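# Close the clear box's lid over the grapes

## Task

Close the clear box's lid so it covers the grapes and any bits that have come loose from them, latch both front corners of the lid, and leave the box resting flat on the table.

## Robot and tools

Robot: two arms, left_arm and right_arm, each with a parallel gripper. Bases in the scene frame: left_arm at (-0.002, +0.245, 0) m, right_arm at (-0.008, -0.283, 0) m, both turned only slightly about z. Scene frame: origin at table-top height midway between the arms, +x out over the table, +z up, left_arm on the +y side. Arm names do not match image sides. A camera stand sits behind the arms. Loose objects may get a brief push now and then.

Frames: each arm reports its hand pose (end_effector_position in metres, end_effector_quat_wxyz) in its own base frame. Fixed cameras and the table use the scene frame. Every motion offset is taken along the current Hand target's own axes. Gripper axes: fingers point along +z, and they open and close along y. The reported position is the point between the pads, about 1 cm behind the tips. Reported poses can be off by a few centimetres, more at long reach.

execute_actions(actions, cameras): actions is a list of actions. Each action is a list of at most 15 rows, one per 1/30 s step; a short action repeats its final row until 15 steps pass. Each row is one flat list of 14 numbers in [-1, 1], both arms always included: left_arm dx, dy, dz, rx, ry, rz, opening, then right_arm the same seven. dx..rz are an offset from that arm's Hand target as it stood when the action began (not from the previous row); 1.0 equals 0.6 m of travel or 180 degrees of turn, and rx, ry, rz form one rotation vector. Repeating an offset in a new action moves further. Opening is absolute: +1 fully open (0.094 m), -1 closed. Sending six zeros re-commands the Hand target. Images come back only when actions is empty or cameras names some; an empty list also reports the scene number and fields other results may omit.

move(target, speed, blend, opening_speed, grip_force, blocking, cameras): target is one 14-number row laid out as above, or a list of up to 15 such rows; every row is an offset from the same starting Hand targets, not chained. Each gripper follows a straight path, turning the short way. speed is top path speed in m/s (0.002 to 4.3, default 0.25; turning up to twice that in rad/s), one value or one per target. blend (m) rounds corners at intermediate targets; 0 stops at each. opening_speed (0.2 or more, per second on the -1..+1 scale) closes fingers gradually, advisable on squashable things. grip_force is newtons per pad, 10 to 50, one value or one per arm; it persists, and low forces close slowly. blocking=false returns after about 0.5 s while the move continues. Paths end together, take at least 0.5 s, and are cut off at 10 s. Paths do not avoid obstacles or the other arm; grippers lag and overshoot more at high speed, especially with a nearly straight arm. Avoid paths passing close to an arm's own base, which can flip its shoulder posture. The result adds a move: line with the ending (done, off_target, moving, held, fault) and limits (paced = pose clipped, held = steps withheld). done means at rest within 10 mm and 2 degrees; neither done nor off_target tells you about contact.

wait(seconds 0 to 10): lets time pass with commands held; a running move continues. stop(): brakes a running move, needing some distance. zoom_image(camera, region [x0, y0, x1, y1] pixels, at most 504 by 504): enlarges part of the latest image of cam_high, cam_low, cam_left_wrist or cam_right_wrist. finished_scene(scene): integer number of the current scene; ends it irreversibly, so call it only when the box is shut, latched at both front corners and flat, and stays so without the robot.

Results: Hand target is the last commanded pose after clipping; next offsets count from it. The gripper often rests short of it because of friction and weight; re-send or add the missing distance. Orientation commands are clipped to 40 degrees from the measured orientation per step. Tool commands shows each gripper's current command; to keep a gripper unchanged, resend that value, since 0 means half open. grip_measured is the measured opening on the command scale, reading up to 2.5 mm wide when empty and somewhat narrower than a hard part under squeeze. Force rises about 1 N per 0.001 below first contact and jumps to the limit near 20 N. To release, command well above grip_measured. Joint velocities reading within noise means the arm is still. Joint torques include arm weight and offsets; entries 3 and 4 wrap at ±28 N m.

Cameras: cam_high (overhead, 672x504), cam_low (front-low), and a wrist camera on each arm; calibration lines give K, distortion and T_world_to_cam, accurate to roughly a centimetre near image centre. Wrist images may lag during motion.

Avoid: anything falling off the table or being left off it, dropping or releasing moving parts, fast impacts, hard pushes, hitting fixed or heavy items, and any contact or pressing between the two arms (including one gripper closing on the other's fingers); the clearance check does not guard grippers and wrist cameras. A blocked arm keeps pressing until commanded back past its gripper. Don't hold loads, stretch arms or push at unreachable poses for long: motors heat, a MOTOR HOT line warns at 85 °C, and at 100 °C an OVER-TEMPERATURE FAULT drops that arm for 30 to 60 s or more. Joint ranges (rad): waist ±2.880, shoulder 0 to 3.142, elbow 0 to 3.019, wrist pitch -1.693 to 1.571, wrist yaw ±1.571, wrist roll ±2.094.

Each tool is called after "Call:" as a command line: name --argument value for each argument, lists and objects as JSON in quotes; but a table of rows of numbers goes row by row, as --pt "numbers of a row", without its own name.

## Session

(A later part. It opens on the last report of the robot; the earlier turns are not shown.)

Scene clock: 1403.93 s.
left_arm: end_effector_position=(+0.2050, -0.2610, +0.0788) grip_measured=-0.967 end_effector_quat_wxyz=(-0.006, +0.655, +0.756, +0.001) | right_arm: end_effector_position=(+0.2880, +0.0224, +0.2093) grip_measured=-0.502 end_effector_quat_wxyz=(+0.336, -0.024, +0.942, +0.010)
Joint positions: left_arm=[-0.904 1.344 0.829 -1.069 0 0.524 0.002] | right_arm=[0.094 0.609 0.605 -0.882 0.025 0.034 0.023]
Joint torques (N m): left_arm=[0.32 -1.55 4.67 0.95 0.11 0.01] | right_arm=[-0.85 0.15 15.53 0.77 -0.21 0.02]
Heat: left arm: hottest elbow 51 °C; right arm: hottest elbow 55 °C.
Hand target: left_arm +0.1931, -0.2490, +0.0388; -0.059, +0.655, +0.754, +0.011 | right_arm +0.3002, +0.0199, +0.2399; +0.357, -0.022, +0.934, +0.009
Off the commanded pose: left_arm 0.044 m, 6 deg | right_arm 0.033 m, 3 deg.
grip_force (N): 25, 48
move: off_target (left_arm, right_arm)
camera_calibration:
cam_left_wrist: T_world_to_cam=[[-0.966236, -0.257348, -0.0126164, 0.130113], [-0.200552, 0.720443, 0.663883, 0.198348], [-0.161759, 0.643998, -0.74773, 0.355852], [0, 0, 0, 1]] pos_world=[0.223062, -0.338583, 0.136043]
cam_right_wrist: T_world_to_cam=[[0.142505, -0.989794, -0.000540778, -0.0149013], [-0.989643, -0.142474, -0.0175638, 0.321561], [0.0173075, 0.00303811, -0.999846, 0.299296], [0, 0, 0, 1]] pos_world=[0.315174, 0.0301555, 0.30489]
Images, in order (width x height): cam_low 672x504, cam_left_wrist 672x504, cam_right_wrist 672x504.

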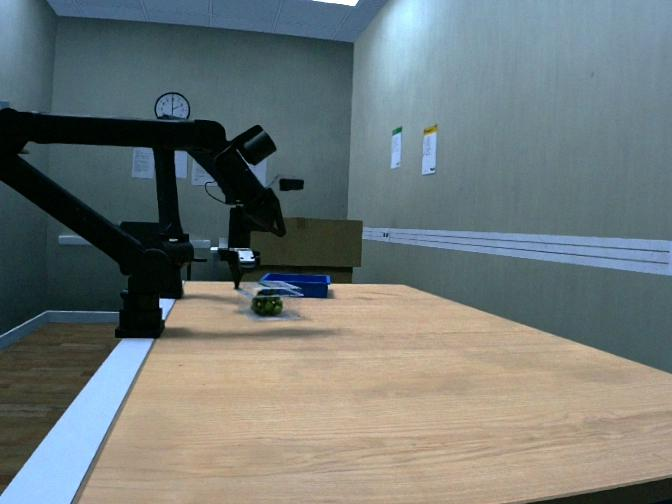

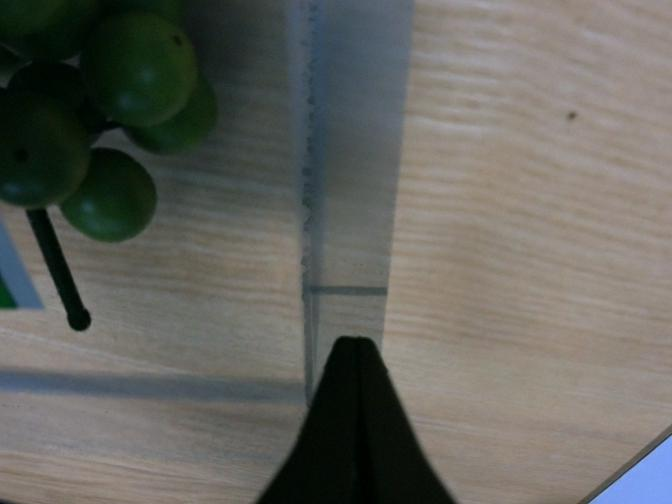

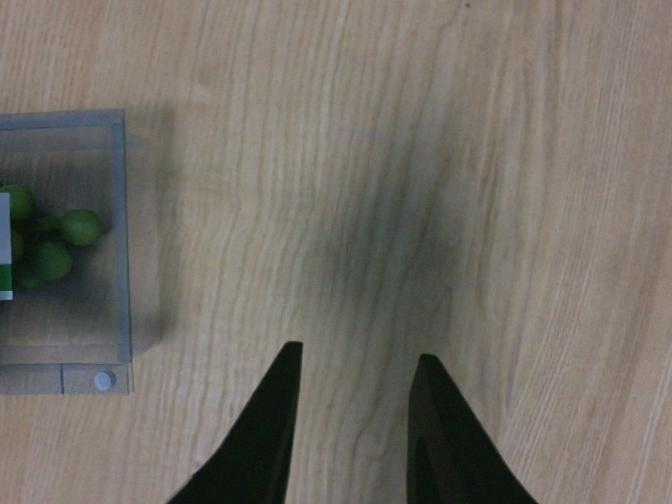

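Call:
zoom_image --camera "cam_low" --region '[215, 245, 335, 335]'

Scaled by 4.200.

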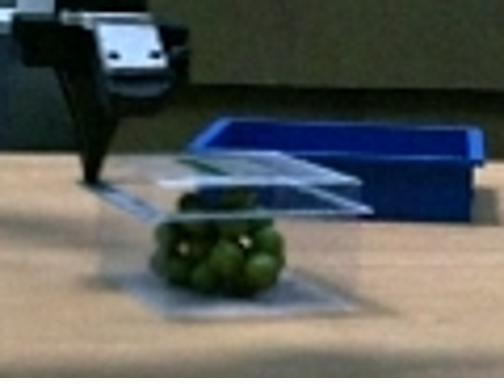

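Call:
move --pt "0.0162 -0.0062 0.0329 0.0095 0.0163 0 -1 0 0 0 0 0 0 -0.5" --pt "0.0324 -0.0124 0.0658 0.019 0.0326 0 -1 0 0 0 0 0 0 -0.5" --speed 0.04 --blend 0.01 --cameras '["cam_left_wrist", "cam_right_wrist", "cam_low"]'

Call:
zoom_image --camera "cam_low" --region '[215, 245, 335, 335]'

Scene clock: 1415.43 s.
left_arm: end_effector_position=(+0.2018, -0.2570, +0.0733) grip_measured=-0.967 end_effector_quat_wxyz=(-0.024, +0.654, +0.756, +0.005) | right_arm: end_effector_position=(+0.2880, +0.0224, +0.2093) grip_measured=-0.502 end_effector_quat_wxyz=(+0.336, -0.024, +0.942, +0.010)
Joint positions: left_arm=[-0.904 1.362 0.829 -1.086 0 0.524 0.002] | right_arm=[0.094 0.609 0.605 -0.882 0.025 0.034 0.023]
Joint torques (N m): left_arm=[1.03 1.55 1.44 1.01 0.11 0.11] | right_arm=[-0.79 0.15 15.51 0.77 -0.21 0.03]
Heat: left arm: hottest elbow 51 °C; right arm: hottest elbow 55 °C.
Hand target: left_arm +0.1801, -0.2273, +0.0021; -0.117, +0.651, +0.750, +0.022 | right_arm +0.3002, +0.0199, +0.2399; +0.357, -0.022, +0.934, +0.009
Off the commanded pose: left_arm 0.080 m, 11 deg | right_arm 0.033 m, 3 deg.
grip_force (N): 25, 48
move: off_target (left_arm, right_arm)
camera_calibration:
cam_left_wrist: T_world_to_cam=[[-0.966339, -0.257269, 0.00160178, 0.12696], [-0.185739, 0.701943, 0.687588, 0.18899], [-0.178019, 0.664145, -0.726099, 0.355496], [0, 0, 0, 1]] pos_world=[0.221074, -0.336098, 0.127975]
cam_right_wrist: T_world_to_cam=[[0.142505, -0.989794, -0.000540778, -0.0149013], [-0.989643, -0.142474, -0.0175638, 0.321561], [0.0173075, 0.00303811, -0.999846, 0.299296], [0, 0, 0, 1]] pos_world=[0.315174, 0.0301555, 0.30489]
Images, in order (width x height): cam_low 672x504, cam_left_wrist 672x504, cam_right_wrist 672x504.

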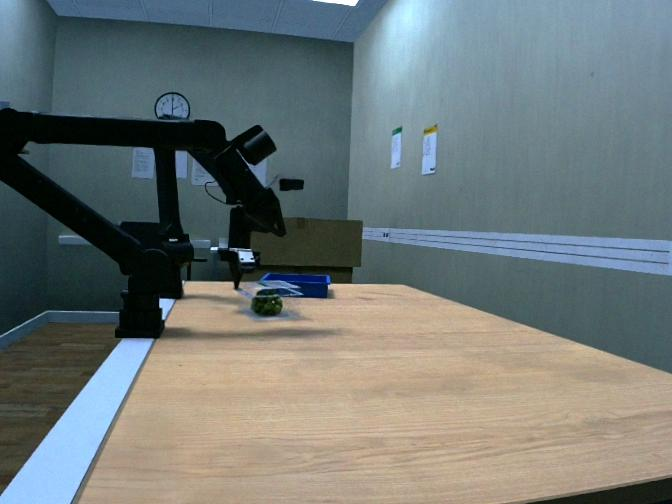

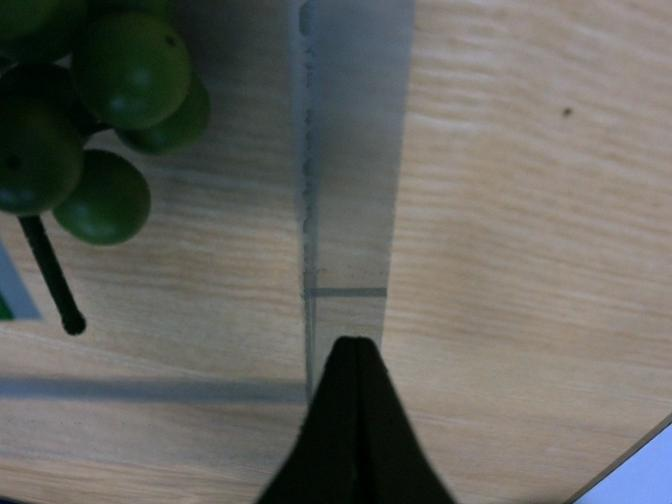

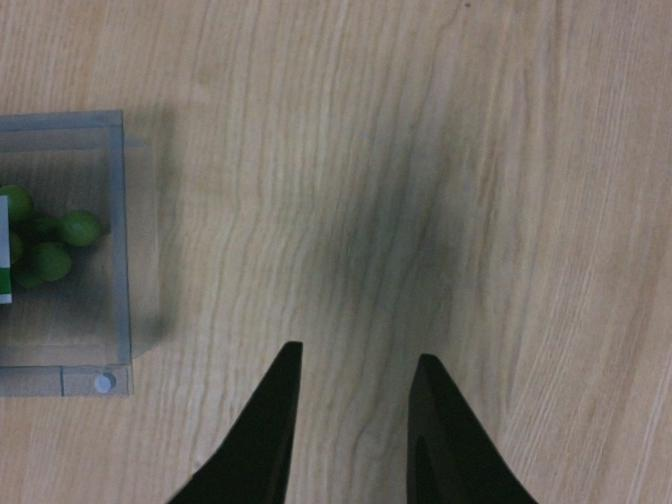

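Scaled by 4.200.

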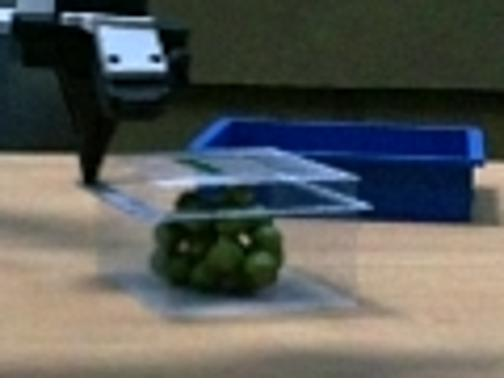

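Call:
move --target '[0.0130,-0.002,0.0329,0.0095,0.0163,0,-1,0,0,0,0,0,0,-0.5]' --speed 0.04 --cameras '["cam_left_wrist", "cam_right_wrist", "cam_low"]'

Call:
zoom_image --camera "cam_low" --region '[215, 245, 335, 335]'

Scene clock: 1428.40 s.
left_arm: end_effector_position=(+0.1998, -0.2558, +0.0720) grip_measured=-0.967 end_effector_quat_wxyz=(-0.032, +0.654, +0.756, +0.004) | right_arm: end_effector_position=(+0.2880, +0.0224, +0.2093) grip_measured=-0.502 end_effector_quat_wxyz=(+0.336, -0.024, +0.942, +0.010)
Joint positions: left_arm=[-0.904 1.369 0.831 -1.097 0.005 0.524 0.002] | right_arm=[0.094 0.609 0.605 -0.882 0.025 0.034 0.023]
Joint torques (N m): left_arm=[1.49 3.25 -0.01 0.91 -0.07 0.18] | right_arm=[-0.79 0.32 15.53 0.83 -0.2 0.02]
Heat: left arm: hottest elbow 49 °C; right arm: hottest elbow 55 °C.
Hand target: left_arm +0.1751, -0.2162, -0.0154; -0.145, +0.649, +0.747, +0.027 | right_arm +0.3002, +0.0199, +0.2399; +0.357, -0.022, +0.934, +0.009
Off the commanded pose: left_arm 0.099 m, 13 deg | right_arm 0.033 m, 3 deg.
grip_force (N): 25, 48
move: off_target (left_arm, right_arm)
camera_calibration:
cam_left_wrist: T_world_to_cam=[[-0.966192, -0.257547, 0.011987, 0.124463], [-0.176715, 0.695372, 0.696585, 0.184584], [-0.187738, 0.670916, -0.717375, 0.356385], [0, 0, 0, 1]] pos_world=[0.219781, -0.335404, 0.125591]
cam_right_wrist: T_world_to_cam=[[0.142505, -0.989794, -0.000540778, -0.0149013], [-0.989643, -0.142474, -0.0175638, 0.321561], [0.0173075, 0.00303811, -0.999846, 0.299296], [0, 0, 0, 1]] pos_world=[0.315174, 0.0301555, 0.30489]
Images, in order (width x height): cam_low 672x504, cam_left_wrist 672x504, cam_right_wrist 672x504.

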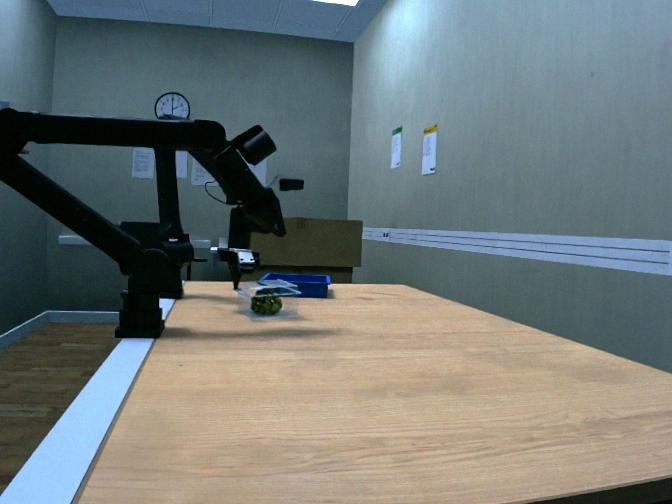

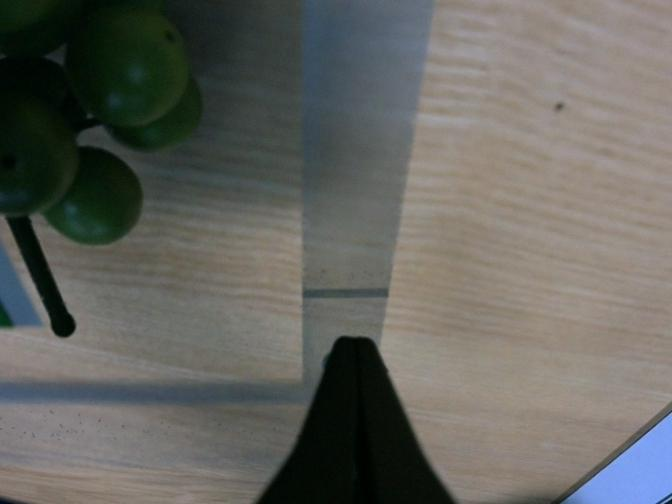

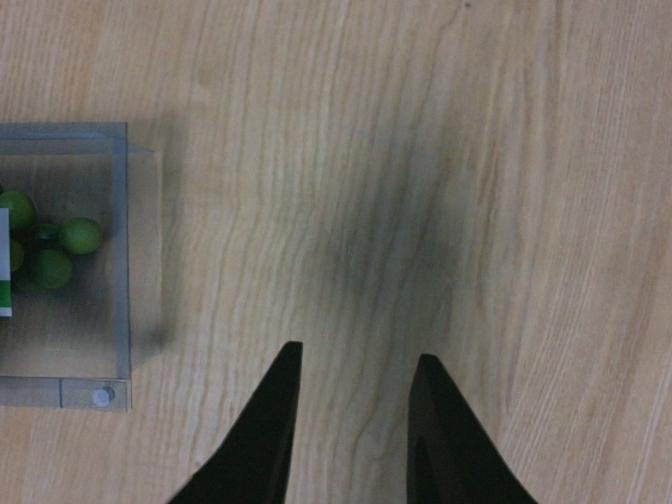

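Scaled by 4.200.

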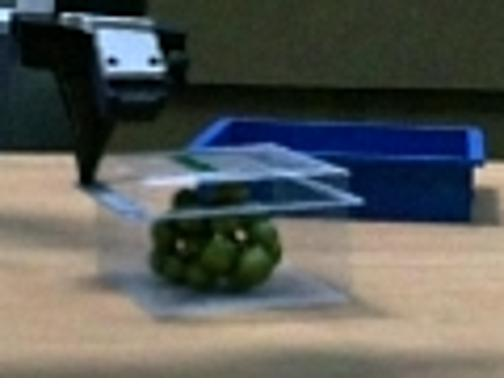

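Call:
move --pt "-0.0115 0.001 -0.0337 -0.0095 -0.0163 0 -1 0 0 0 0 0 0 -0.5" --pt "-0.0333 0.0075 -0.1045 -0.0285 -0.0489 0 -1 0 0 0 0 0 0 -0.5" --pt "-0.048 0.0093 -0.1775 -0.0475 -0.0815 0 -1 0 0 0 0 0 0 -0.5" --pt "-0.07 0.022 -0.2887 -0.076 -0.1304 0 -1 0 0 0 0 0 0 -0.5" --speed 0.06 --blend 0.01 --cameras '["cam_left_wrist", "cam_right_wrist", "cam_low"]'

Call:
zoom_image --camera "cam_low" --region '[215, 245, 335, 335]'

Scene clock: 1457.77 s.
left_arm: end_effector_position=(+0.2118, -0.2702, +0.1097) grip_measured=-0.967 end_effector_quat_wxyz=(+0.044, +0.653, +0.756, -0.009) | right_arm: end_effector_position=(+0.2880, +0.0224, +0.2093) grip_measured=-0.502 end_effector_quat_wxyz=(+0.336, -0.024, +0.942, +0.010)
Joint positions: left_arm=[-0.904 1.264 0.845 -1.062 0.002 0.521 0.002] | right_arm=[0.094 0.609 0.605 -0.882 0.025 0.034 0.023]
Joint torques (N m): left_arm=[-0.44 -8.18 12.49 1.16 0 -0.08] | right_arm=[-0.91 0.38 15.56 0.84 -0.21 0.03]
Heat: left arm: hottest elbow 47 °C; right arm: hottest elbow 56 °C.
Hand target: left_arm +0.2244, -0.2943, +0.1377; +0.087, +0.653, +0.752, -0.017 | right_arm +0.3002, +0.0199, +0.2399; +0.357, -0.022, +0.934, +0.009
Off the commanded pose: left_arm 0.039 m, 5 deg | right_arm 0.033 m, 3 deg.
grip_force (N): 25, 48
move: off_target (left_arm, right_arm)
camera_calibration:
cam_left_wrist: T_world_to_cam=[[-0.963671, -0.262121, -0.0512967, 0.137099], [-0.241178, 0.771444, 0.588818, 0.216487], [-0.114769, 0.579799, -0.806636, 0.36508], [0, 0, 0, 1]] pos_world=[0.22623, -0.342744, 0.174048]
cam_right_wrist: T_world_to_cam=[[0.142505, -0.989794, -0.000540778, -0.0149013], [-0.989643, -0.142474, -0.0175638, 0.321561], [0.0173075, 0.00303811, -0.999846, 0.299296], [0, 0, 0, 1]] pos_world=[0.315174, 0.0301555, 0.30489]
Images, in order (width x height): cam_low 672x504, cam_left_wrist 672x504, cam_right_wrist 672x504.

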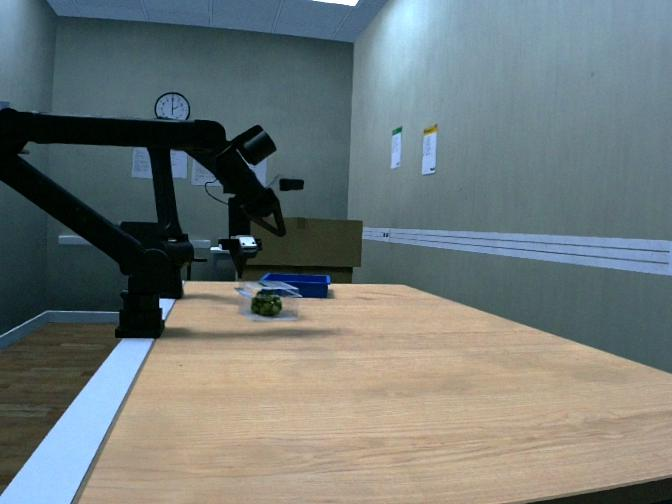

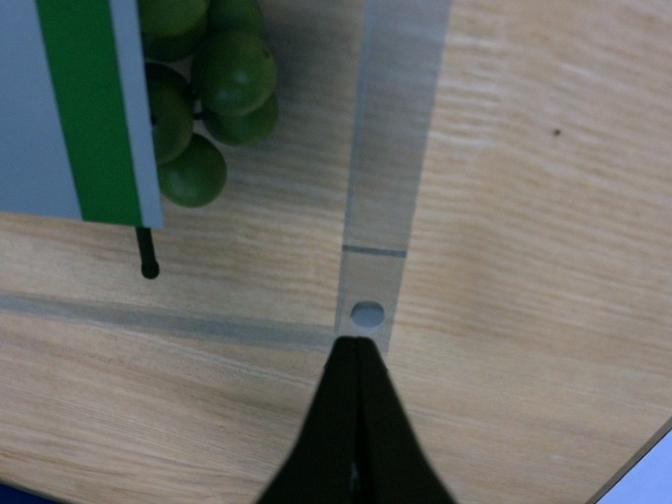

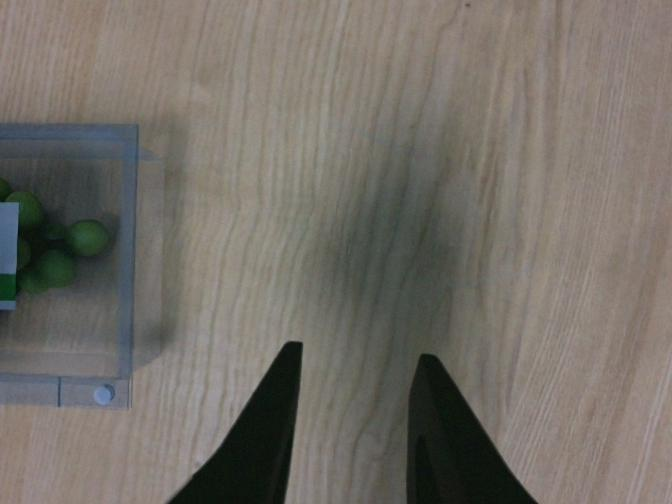

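Scaled by 4.200.

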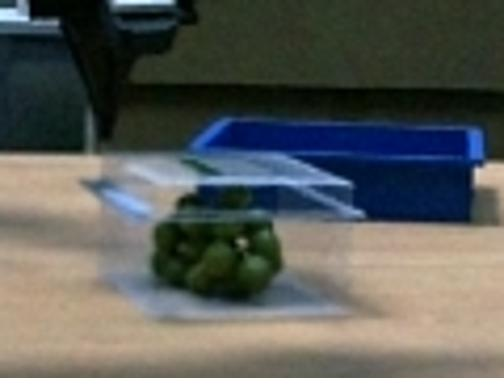

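Call:
move --pt "0.0207 0.0025 -0.1423 0.0285 0.0489 0 -1 0 0 0 0 0 0 -1" --pt "0.5388 0.1478 -0.2945 0.0285 0.0489 0 -1 0.0902 0.1198 0.0088 0 0.2322 0 -1" --speed 0.2 --blend 0.03 --cameras '["cam_right_wrist", "cam_low", "cam_high"]'

Call:
zoom_image --camera "cam_low" --region '[220, 265, 320, 335]'

Scene clock: 1497.83 s.
left_arm: end_effector_position=(+0.2370, +0.0533, +0.2493) grip_measured=-0.967 end_effector_quat_wxyz=(-0.014, +0.657, +0.754, -0.015) | right_arm: end_effector_position=(+0.2458, +0.0813, +0.1810) grip_measured=-0.988 end_effector_quat_wxyz=(-0.018, -0.023, +1.000, -0.006)
Joint positions: left_arm=[0.22 0.992 1.024 -1.644 -0.004 1.653 0.002] | right_arm=[0.322 1.048 0.88 -1.44 0.001 0.277 0.001]
Joint torques (N m): left_arm=[1.85 -2.73 13.52 -0.09 0.19 0.17] | right_arm=[1.14 -3.66 13.78 -0.25 -0.2 0.22]
Heat: left arm: hottest elbow 52 °C; right arm: hottest elbow 56 °C.
Hand target: left_arm +0.2500, +0.0598, +0.2700; +0.000, +0.656, +0.755, +0.000 | right_arm +0.2600, +0.0900, +0.2000; +0.000, -0.024, +1.000, +0.000
Off the commanded pose: left_arm 0.025 m, 2 deg | right_arm 0.025 m, 2 deg.
grip_force (N): 25, 48
move: off_target (left_arm, right_arm); blend cut to 0 m at target 1
camera_calibration:
cam_right_wrist: T_world_to_cam=[[0.114698, -0.992275, -0.0472703, 0.0649087], [-0.755155, -0.118008, 0.644837, 0.10813], [-0.645434, -0.038265, -0.762857, 0.394939], [0, 0, 0, 1]] pos_world=[0.329117, 0.0922798, 0.234624]
Images, in order (width x height): cam_high 672x504, cam_low 672x504, cam_right_wrist 672x504.

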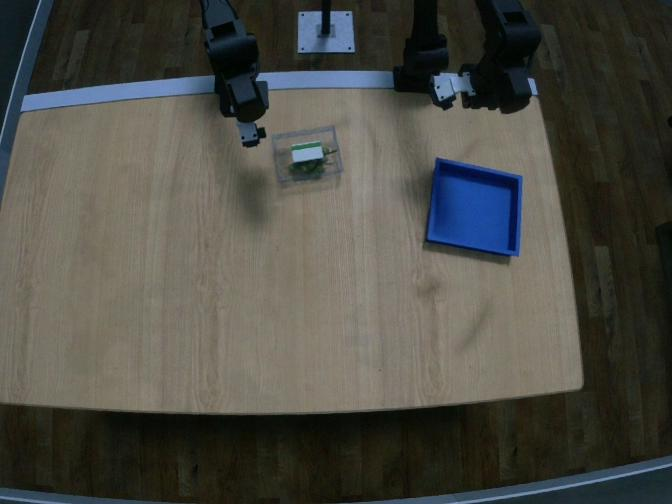

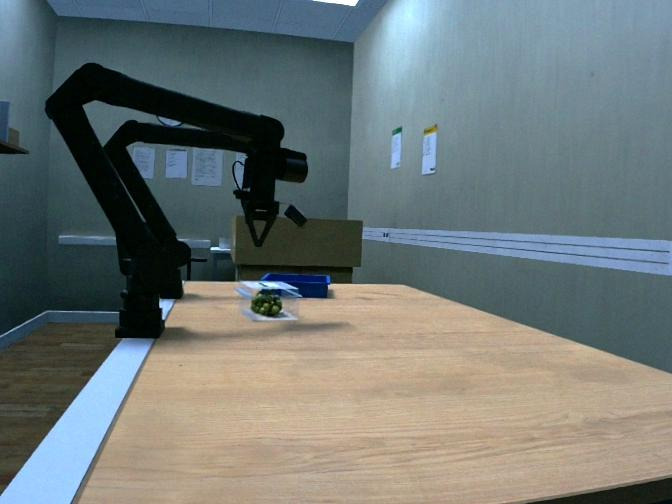

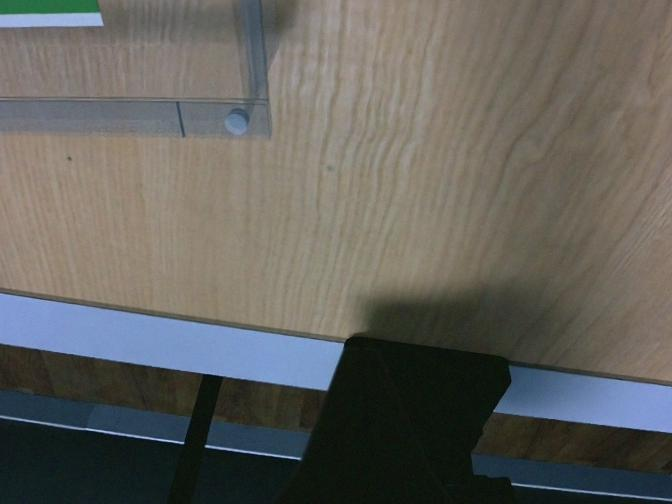

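Scaled by 5.040.

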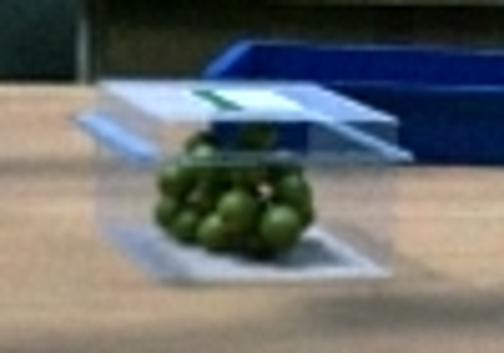

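Call:
move --target '[0,0,0,0,0,0,-1,0.0385,0.0687,0.1167,0,0,-0.5236,-1]' --speed 0.15 --cameras '["cam_right_wrist", "cam_low"]'

Scene clock: 1515.90 s.
left_arm: end_effector_position=(+0.2370, +0.0533, +0.2493) grip_measured=-0.967 end_effector_quat_wxyz=(-0.014, +0.657, +0.754, -0.015) | right_arm: end_effector_position=(+0.2352, +0.1261, +0.1339) grip_measured=-0.988 end_effector_quat_wxyz=(-0.002, +0.742, -0.671, +0.001)
Joint positions: left_arm=[0.22 0.992 1.024 -1.644 -0.004 1.654 0.002] | right_arm=[0.495 1.075 0.772 -1.263 0.001 -1.176 0.001]
Joint torques (N m): left_arm=[1.79 -2.78 13.5 -0.09 0.2 0.16] | right_arm=[1.03 -3.49 8.34 0.43 -0.26 -0.01]
Heat: left arm: hottest elbow 54 °C; right arm: hottest elbow 55 °C.
Hand target: left_arm +0.2500, +0.0598, +0.2700; +0.000, +0.656, +0.755, +0.000 | right_arm +0.2351, +0.1301, +0.1300; +0.000, +0.749, -0.663, +0.000
Off the commanded pose: left_arm 0.025 m, 2 deg | right_arm 0.006 m, 1 deg.
grip_force (N): 25, 48
move: off_target (left_arm)
camera_calibration:
cam_right_wrist: T_world_to_cam=[[0.984001, 0.170492, -0.0517117, -0.242083], [0.165763, -0.769729, 0.616474, 0.0051856], [0.0652999, -0.615183, -0.785675, 0.262619], [0, 0, 0, 1]] pos_world=[0.220201, 0.206823, 0.190618]
Images, in order (width x height): cam_low 672x504, cam_right_wrist 672x504.

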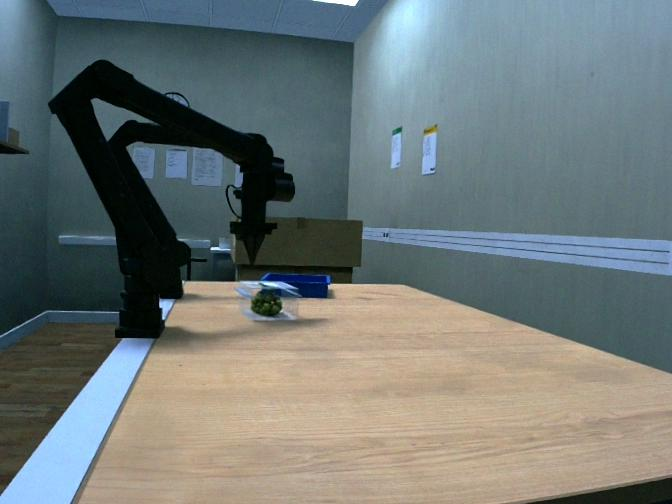

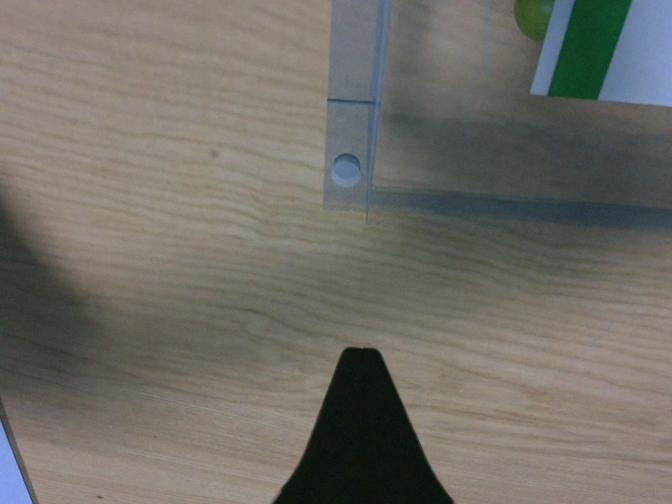

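Call:
move --target '[0,0,0,0,0,0,-1,-0.0068,0.0094,0.0733,0,0,0,-1]' --speed 0.08 --cameras '["cam_right_wrist"]'

Scene clock: 1529.57 s.
left_arm: end_effector_position=(+0.2370, +0.0533, +0.2493) grip_measured=-0.967 end_effector_quat_wxyz=(-0.014, +0.657, +0.754, -0.015) | right_arm: end_effector_position=(+0.2295, +0.1296, +0.0894) grip_measured=-0.988 end_effector_quat_wxyz=(-0.001, +0.748, -0.664, +0.001)
Joint positions: left_arm=[0.22 0.992 1.024 -1.644 -0.004 1.654 0.002] | right_arm=[0.517 1.119 0.677 -1.126 0.001 -1.173 0.001]
Joint torques (N m): left_arm=[1.79 -2.78 13.52 -0.09 0.2 0.16] | right_arm=[1.03 -3.72 7.95 0.4 -0.28 0.23]
Heat: left arm: hottest elbow 55 °C; right arm: hottest elbow 54 °C.
Hand target: left_arm +0.2500, +0.0598, +0.2700; +0.000, +0.656, +0.755, +0.000 | right_arm +0.2290, +0.1335, +0.0859; +0.000, +0.749, -0.663, +0.000
Off the commanded pose: left_arm 0.025 m, 2 deg | right_arm 0.005 m, 0 deg.
grip_force (N): 25, 48
move: off_target (left_arm)
camera_calibration:
cam_right_wrist: T_world_to_cam=[[0.980503, 0.189186, -0.0531203, -0.240917], [0.181215, -0.766021, 0.616744, 0.032162], [0.0759877, -0.614345, -0.78537, 0.227599], [0, 0, 0, 1]] pos_world=[0.213097, 0.210039, 0.146116]
Images, in order (width x height): cam_right_wrist 672x504.

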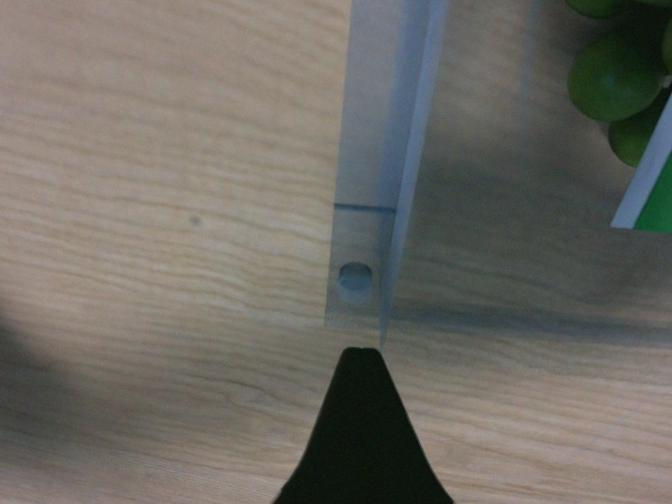

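Call:
move --target '[0,0,0,0,0,0,-1,0,0,0.0432,0,0,0,-1]' --speed 0.04 --cameras '["cam_right_wrist"]'

Scene clock: 1548.80 s.
left_arm: end_effector_position=(+0.2370, +0.0533, +0.2493) grip_measured=-0.967 end_effector_quat_wxyz=(-0.014, +0.657, +0.754, -0.015) | right_arm: end_effector_position=(+0.2286, +0.1292, +0.0654) grip_measured=-0.988 end_effector_quat_wxyz=(+0.001, +0.748, -0.664, +0.000)
Joint positions: left_arm=[0.22 0.992 1.024 -1.644 -0.004 1.654 0.002] | right_arm=[0.517 1.158 0.633 -1.047 0.001 -1.173 0.001]
Joint torques (N m): left_arm=[1.85 -2.78 13.52 -0.09 0.2 0.15] | right_arm=[0.97 -3.19 7.66 0.75 -0.27 0.21]
Heat: left arm: hottest elbow 56 °C; right arm: hottest elbow 52 °C.
Hand target: left_arm +0.2500, +0.0598, +0.2700; +0.000, +0.656, +0.755, +0.000 | right_arm +0.2289, +0.1334, +0.0600; +0.000, +0.749, -0.663, +0.000
Off the commanded pose: left_arm 0.025 m, 2 deg | right_arm 0.007 m, 0 deg.
grip_force (N): 25, 48
move: off_target (left_arm)
camera_calibration:
cam_right_wrist: T_world_to_cam=[[0.980331, 0.189136, -0.0563873, -0.24099], [0.183098, -0.764928, 0.617544, 0.0461813], [0.0736676, -0.615722, -0.784513, 0.209074], [0, 0, 0, 1]] pos_world=[0.212392, 0.209637, 0.121913]
Images, in order (width x height): cam_right_wrist 672x504.

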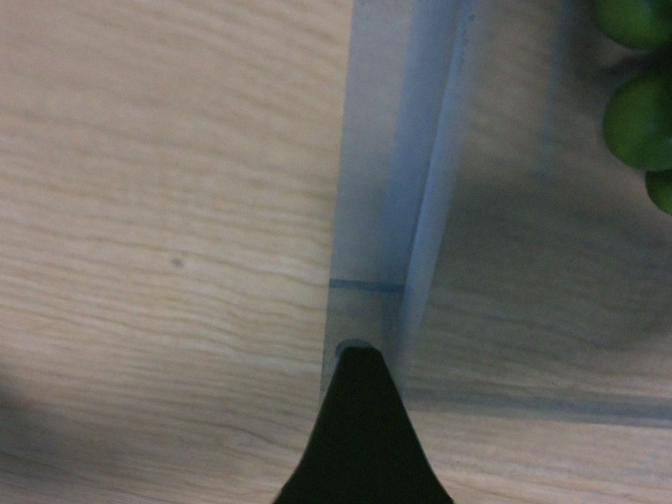

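Call:
move --pt "0 0 0 0 0 0 -1 0.0063 0.0118 0.0261 -0.0174 0.0073 0 -1" --pt "0 0 0 0 0 0 -1 0.0126 0.0236 0.0522 -0.0348 0.0146 0 -1" --speed 0.04 --blend 0.01 --cameras '["cam_right_wrist", "cam_low"]'

Call:
zoom_image --camera "cam_low" --region '[220, 265, 320, 335]'

Scene clock: 1556.73 s.
left_arm: end_effector_position=(+0.2370, +0.0533, +0.2493) grip_measured=-0.967 end_effector_quat_wxyz=(-0.014, +0.657, +0.754, -0.015) | right_arm: end_effector_position=(+0.2275, +0.1285, +0.0597) grip_measured=-0.988 end_effector_quat_wxyz=(+0.016, +0.748, -0.664, -0.005)
Joint positions: left_arm=[0.22 0.992 1.024 -1.644 -0.004 1.654 0.002] | right_arm=[0.517 1.19 0.639 -1.054 0.001 -1.173 0.001]
Joint torques (N m): left_arm=[1.85 -2.84 13.52 -0.09 0.19 0.16] | right_arm=[0.5 1.03 5.08 0.77 -0.27 0.15]
Heat: left arm: hottest elbow 57 °C; right arm: hottest elbow 51 °C.
Hand target: left_arm +0.2500, +0.0598, +0.2700; +0.000, +0.656, +0.755, +0.000 | right_arm +0.2159, +0.1242, +0.0287; +0.056, +0.748, -0.662, -0.019
Off the commanded pose: left_arm 0.025 m, 2 deg | right_arm 0.034 m, 5 deg.
grip_force (N): 25, 48
move: off_target (left_arm, right_arm)
camera_calibration:
cam_right_wrist: T_world_to_cam=[[0.978327, 0.187902, -0.0869972, -0.237638], [0.200525, -0.75499, 0.624323, 0.0437609], [0.0516296, -0.628237, -0.776307, 0.21046], [0, 0, 0, 1]] pos_world=[0.212847, 0.209911, 0.115387]
Images, in order (width x height): cam_low 672x504, cam_right_wrist 672x504.

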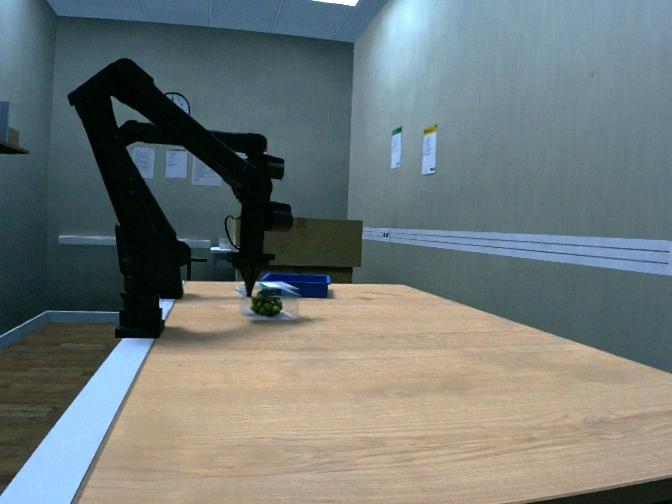

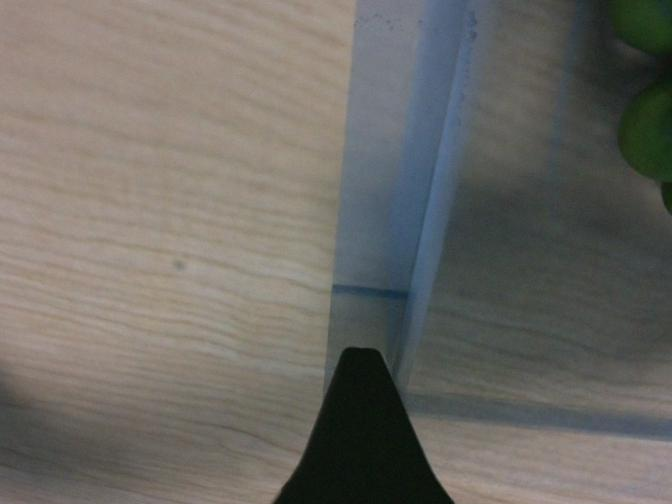

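Scaled by 5.040.

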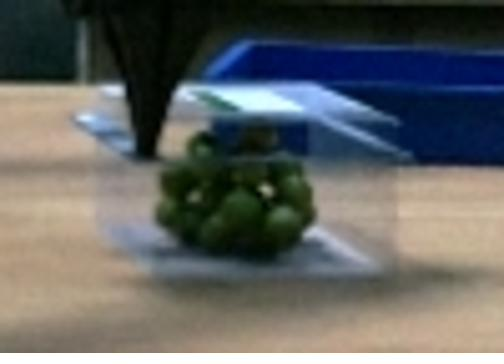

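Call:
move --pt "0 0 0 0 0 0 -1 0.0063 0.0118 0.0261 -0.0174 0.0073 0 -1" --pt "0 0 0 0 0 0 -1 0.0101 0.0189 0.0418 -0.0278 0.0117 0 -1" --speed 0.04 --blend 0.01 --cameras '["cam_right_wrist", "cam_low"]'

Call:
zoom_image --camera "cam_low" --region '[220, 265, 320, 335]'

Scene clock: 1564.20 s.
left_arm: end_effector_position=(+0.2370, +0.0533, +0.2493) grip_measured=-0.967 end_effector_quat_wxyz=(-0.014, +0.657, +0.754, -0.015) | right_arm: end_effector_position=(+0.2251, +0.1272, +0.0574) grip_measured=-0.988 end_effector_quat_wxyz=(+0.037, +0.747, -0.663, -0.012)
Joint positions: left_arm=[0.22 0.992 1.024 -1.644 -0.004 1.654 0.002] | right_arm=[0.517 1.22 0.654 -1.082 0.001 -1.173 0.001]
Joint torques (N m): left_arm=[1.79 -2.78 13.52 -0.09 0.19 0.16] | right_arm=[0.38 2.9 2.11 1.2 -0.25 0.1]
Heat: left arm: hottest elbow 57 °C; right arm: hottest elbow 49 °C.
Hand target: left_arm +0.2500, +0.0598, +0.2700; +0.000, +0.656, +0.755, +0.000 | right_arm +0.2028, +0.1154, +0.0053; +0.101, +0.745, -0.659, -0.034
Off the commanded pose: left_arm 0.025 m, 2 deg | right_arm 0.058 m, 8 deg.
grip_force (N): 25, 48
move: off_target (left_arm, right_arm); blend cut to 0.0089 m at target 1
camera_calibration:
cam_right_wrist: T_world_to_cam=[[0.974172, 0.185592, -0.128625, -0.231639], [0.224729, -0.74125, 0.632492, 0.0369757], [0.0220416, -0.645062, -0.763813, 0.216067], [0, 0, 0, 1]] pos_world=[0.212584, 0.209775, 0.111854]
Images, in order (width x height): cam_low 672x504, cam_right_wrist 672x504.

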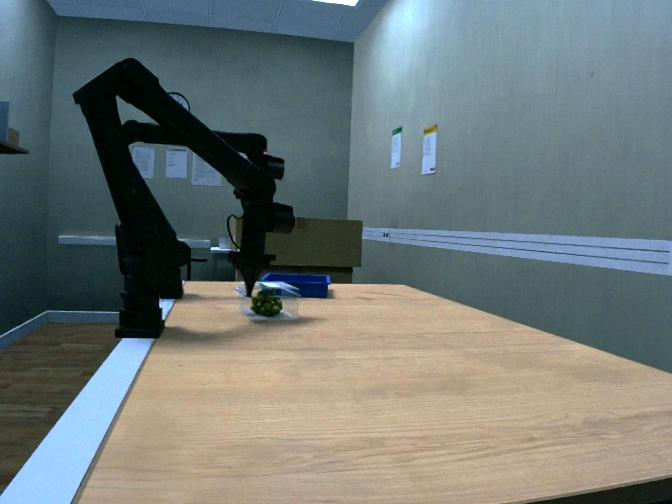

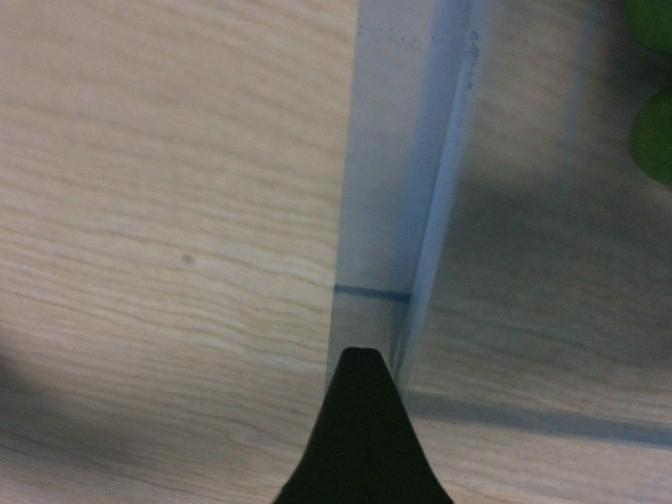

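Scaled by 5.040.

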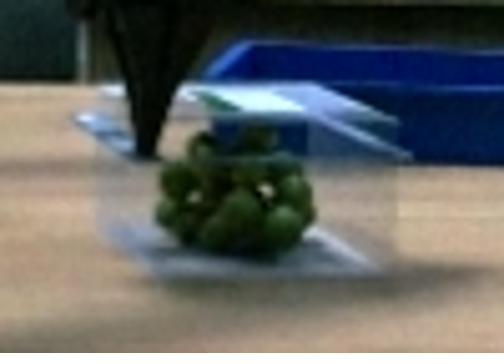

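Call:
move --target '[0,0,0,0,0,0,-1,0.0085,0.0155,0.0366,-0.0244,0.0102,0,-1]' --speed 0.04 --cameras '["cam_right_wrist", "cam_low"]'

Call:
zoom_image --camera "cam_low" --region '[220, 265, 320, 335]'

Scene clock: 1570.33 s.
left_arm: end_effector_position=(+0.2370, +0.0533, +0.2493) grip_measured=-0.967 end_effector_quat_wxyz=(-0.014, +0.657, +0.754, -0.015) | right_arm: end_effector_position=(+0.2241, +0.1266, +0.0566) grip_measured=-0.988 end_effector_quat_wxyz=(+0.050, +0.748, -0.662, -0.016)
Joint positions: left_arm=[0.22 0.992 1.024 -1.644 -0.004 1.654 0.002] | right_arm=[0.517 1.239 0.665 -1.102 0.001 -1.176 0.001]
Joint torques (N m): left_arm=[1.85 -2.73 13.53 -0.09 0.2 0.16] | right_arm=[-0.03 5.19 -0.18 0.88 -0.23 0.08]
Heat: left arm: hottest elbow 58 °C; right arm: hottest elbow 49 °C.
Hand target: left_arm +0.2500, +0.0598, +0.2700; +0.000, +0.656, +0.755, +0.000 | right_arm +0.1904, +0.1070, -0.0139; +0.140, +0.741, -0.655, -0.047
Off the commanded pose: left_arm 0.025 m, 2 deg | right_arm 0.081 m, 11 deg.
grip_force (N): 25, 48
move: off_target (left_arm, right_arm)
camera_calibration:
cam_right_wrist: T_world_to_cam=[[0.970185, 0.186198, -0.155152, -0.228293], [0.242315, -0.731947, 0.636817, 0.0319502], [0.00501059, -0.655426, -0.755243, 0.219798], [0, 0, 0, 1]] pos_world=[0.212643, 0.209955, 0.110234]
Images, in order (width x height): cam_low 672x504, cam_right_wrist 672x504.

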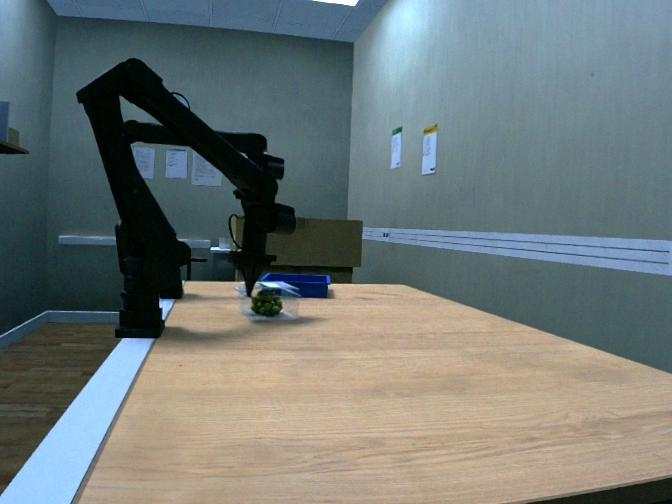

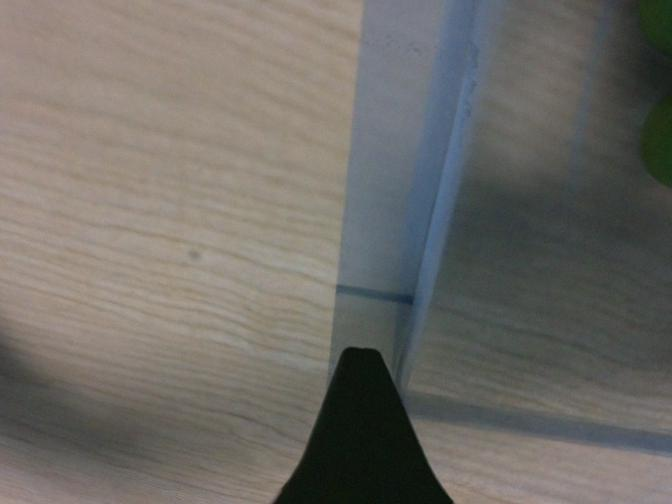

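Scaled by 5.040.

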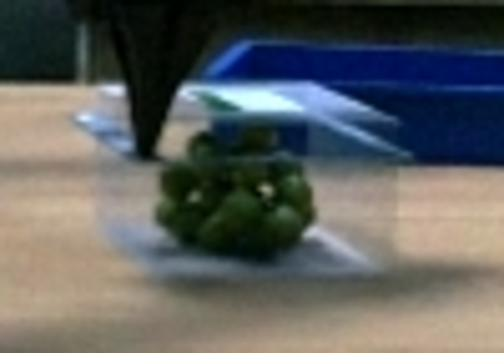

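Call:
move --pt "0 0 0 0 0 0 -1 -0.0073 -0.0127 -0.0378 0.0244 -0.0102 0 -1" --pt "0 0 0 0 0 0 -1 -0.0143 -0.0245 -0.0828 0.0522 -0.0219 0 -1" --pt "0 0 0 0 0 0 -1 -0.0205 -0.0328 -0.1403 0.087 -0.0365 0 -1" --pt "0 0 0 0 0 0 -1 -0.0322 -0.0617 -0.2318 0.1392 -0.0584 0 -1" --speed 0.06 --blend 0.008 --cameras '["cam_right_wrist", "cam_low"]'

Call:
zoom_image --camera "cam_low" --region '[220, 265, 320, 335]'

Scene clock: 1587.60 s.
left_arm: end_effector_position=(+0.2370, +0.0533, +0.2493) grip_measured=-0.967 end_effector_quat_wxyz=(-0.014, +0.657, +0.754, -0.015) | right_arm: end_effector_position=(+0.2401, +0.1357, +0.0855) grip_measured=-0.988 end_effector_quat_wxyz=(-0.050, +0.747, -0.663, +0.018)
Joint positions: left_arm=[0.22 0.992 1.024 -1.644 -0.004 1.654 0.002] | right_arm=[0.517 1.085 0.638 -1.018 0.001 -1.174 0.001]
Joint torques (N m): left_arm=[1.79 -2.78 13.53 -0.09 0.2 0.15] | right_arm=[0.85 -5.54 12.36 0.9 -0.24 0.22]
Heat: left arm: hottest elbow 58 °C; right arm: hottest elbow 47 °C.
Hand target: left_arm +0.2500, +0.0598, +0.2700; +0.000, +0.656, +0.755, +0.000 | right_arm +0.2585, +0.1499, +0.1070; -0.084, +0.746, -0.660, +0.029
Off the commanded pose: left_arm 0.025 m, 2 deg | right_arm 0.032 m, 4 deg.
grip_force (N): 25, 48
move: off_target (left_arm, right_arm)
camera_calibration:
cam_right_wrist: T_world_to_cam=[[0.980682, 0.190493, 0.0444505, -0.261231], [0.127942, -0.79654, 0.590893, 0.0564785], [0.147968, -0.573791, -0.805524, 0.206292], [0, 0, 0, 1]] pos_world=[0.218434, 0.213118, 0.144412]
Images, in order (width x height): cam_low 672x504, cam_right_wrist 672x504.

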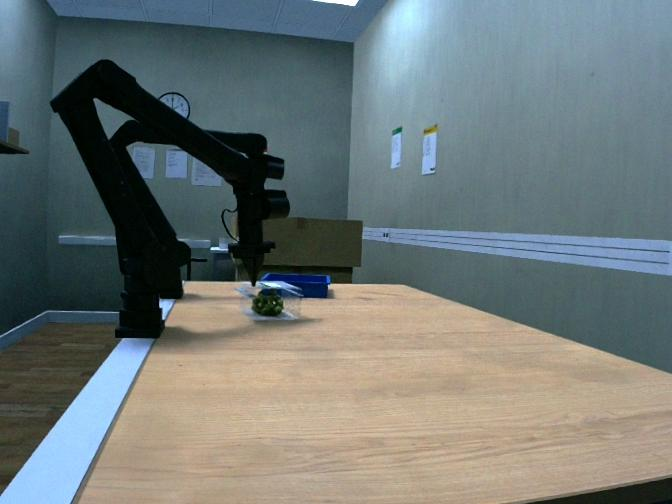

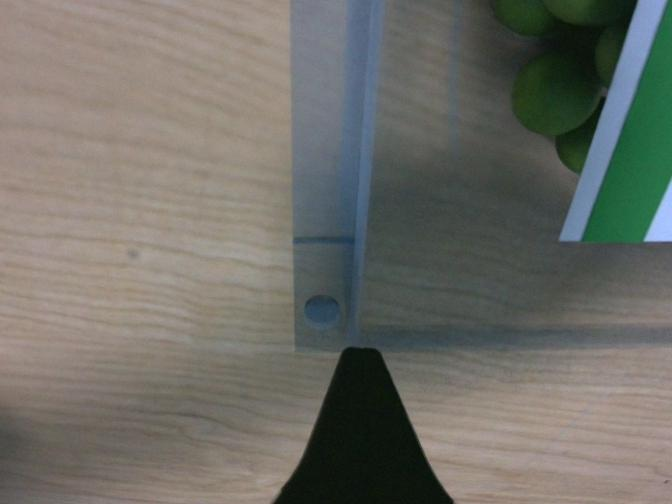

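Scaled by 5.040.

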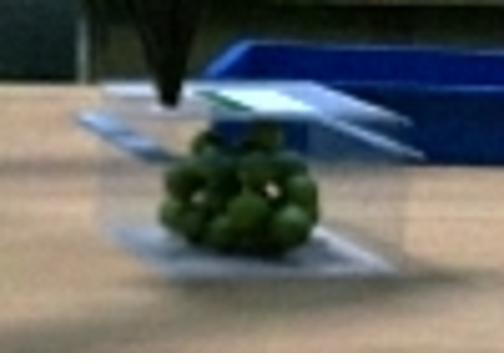

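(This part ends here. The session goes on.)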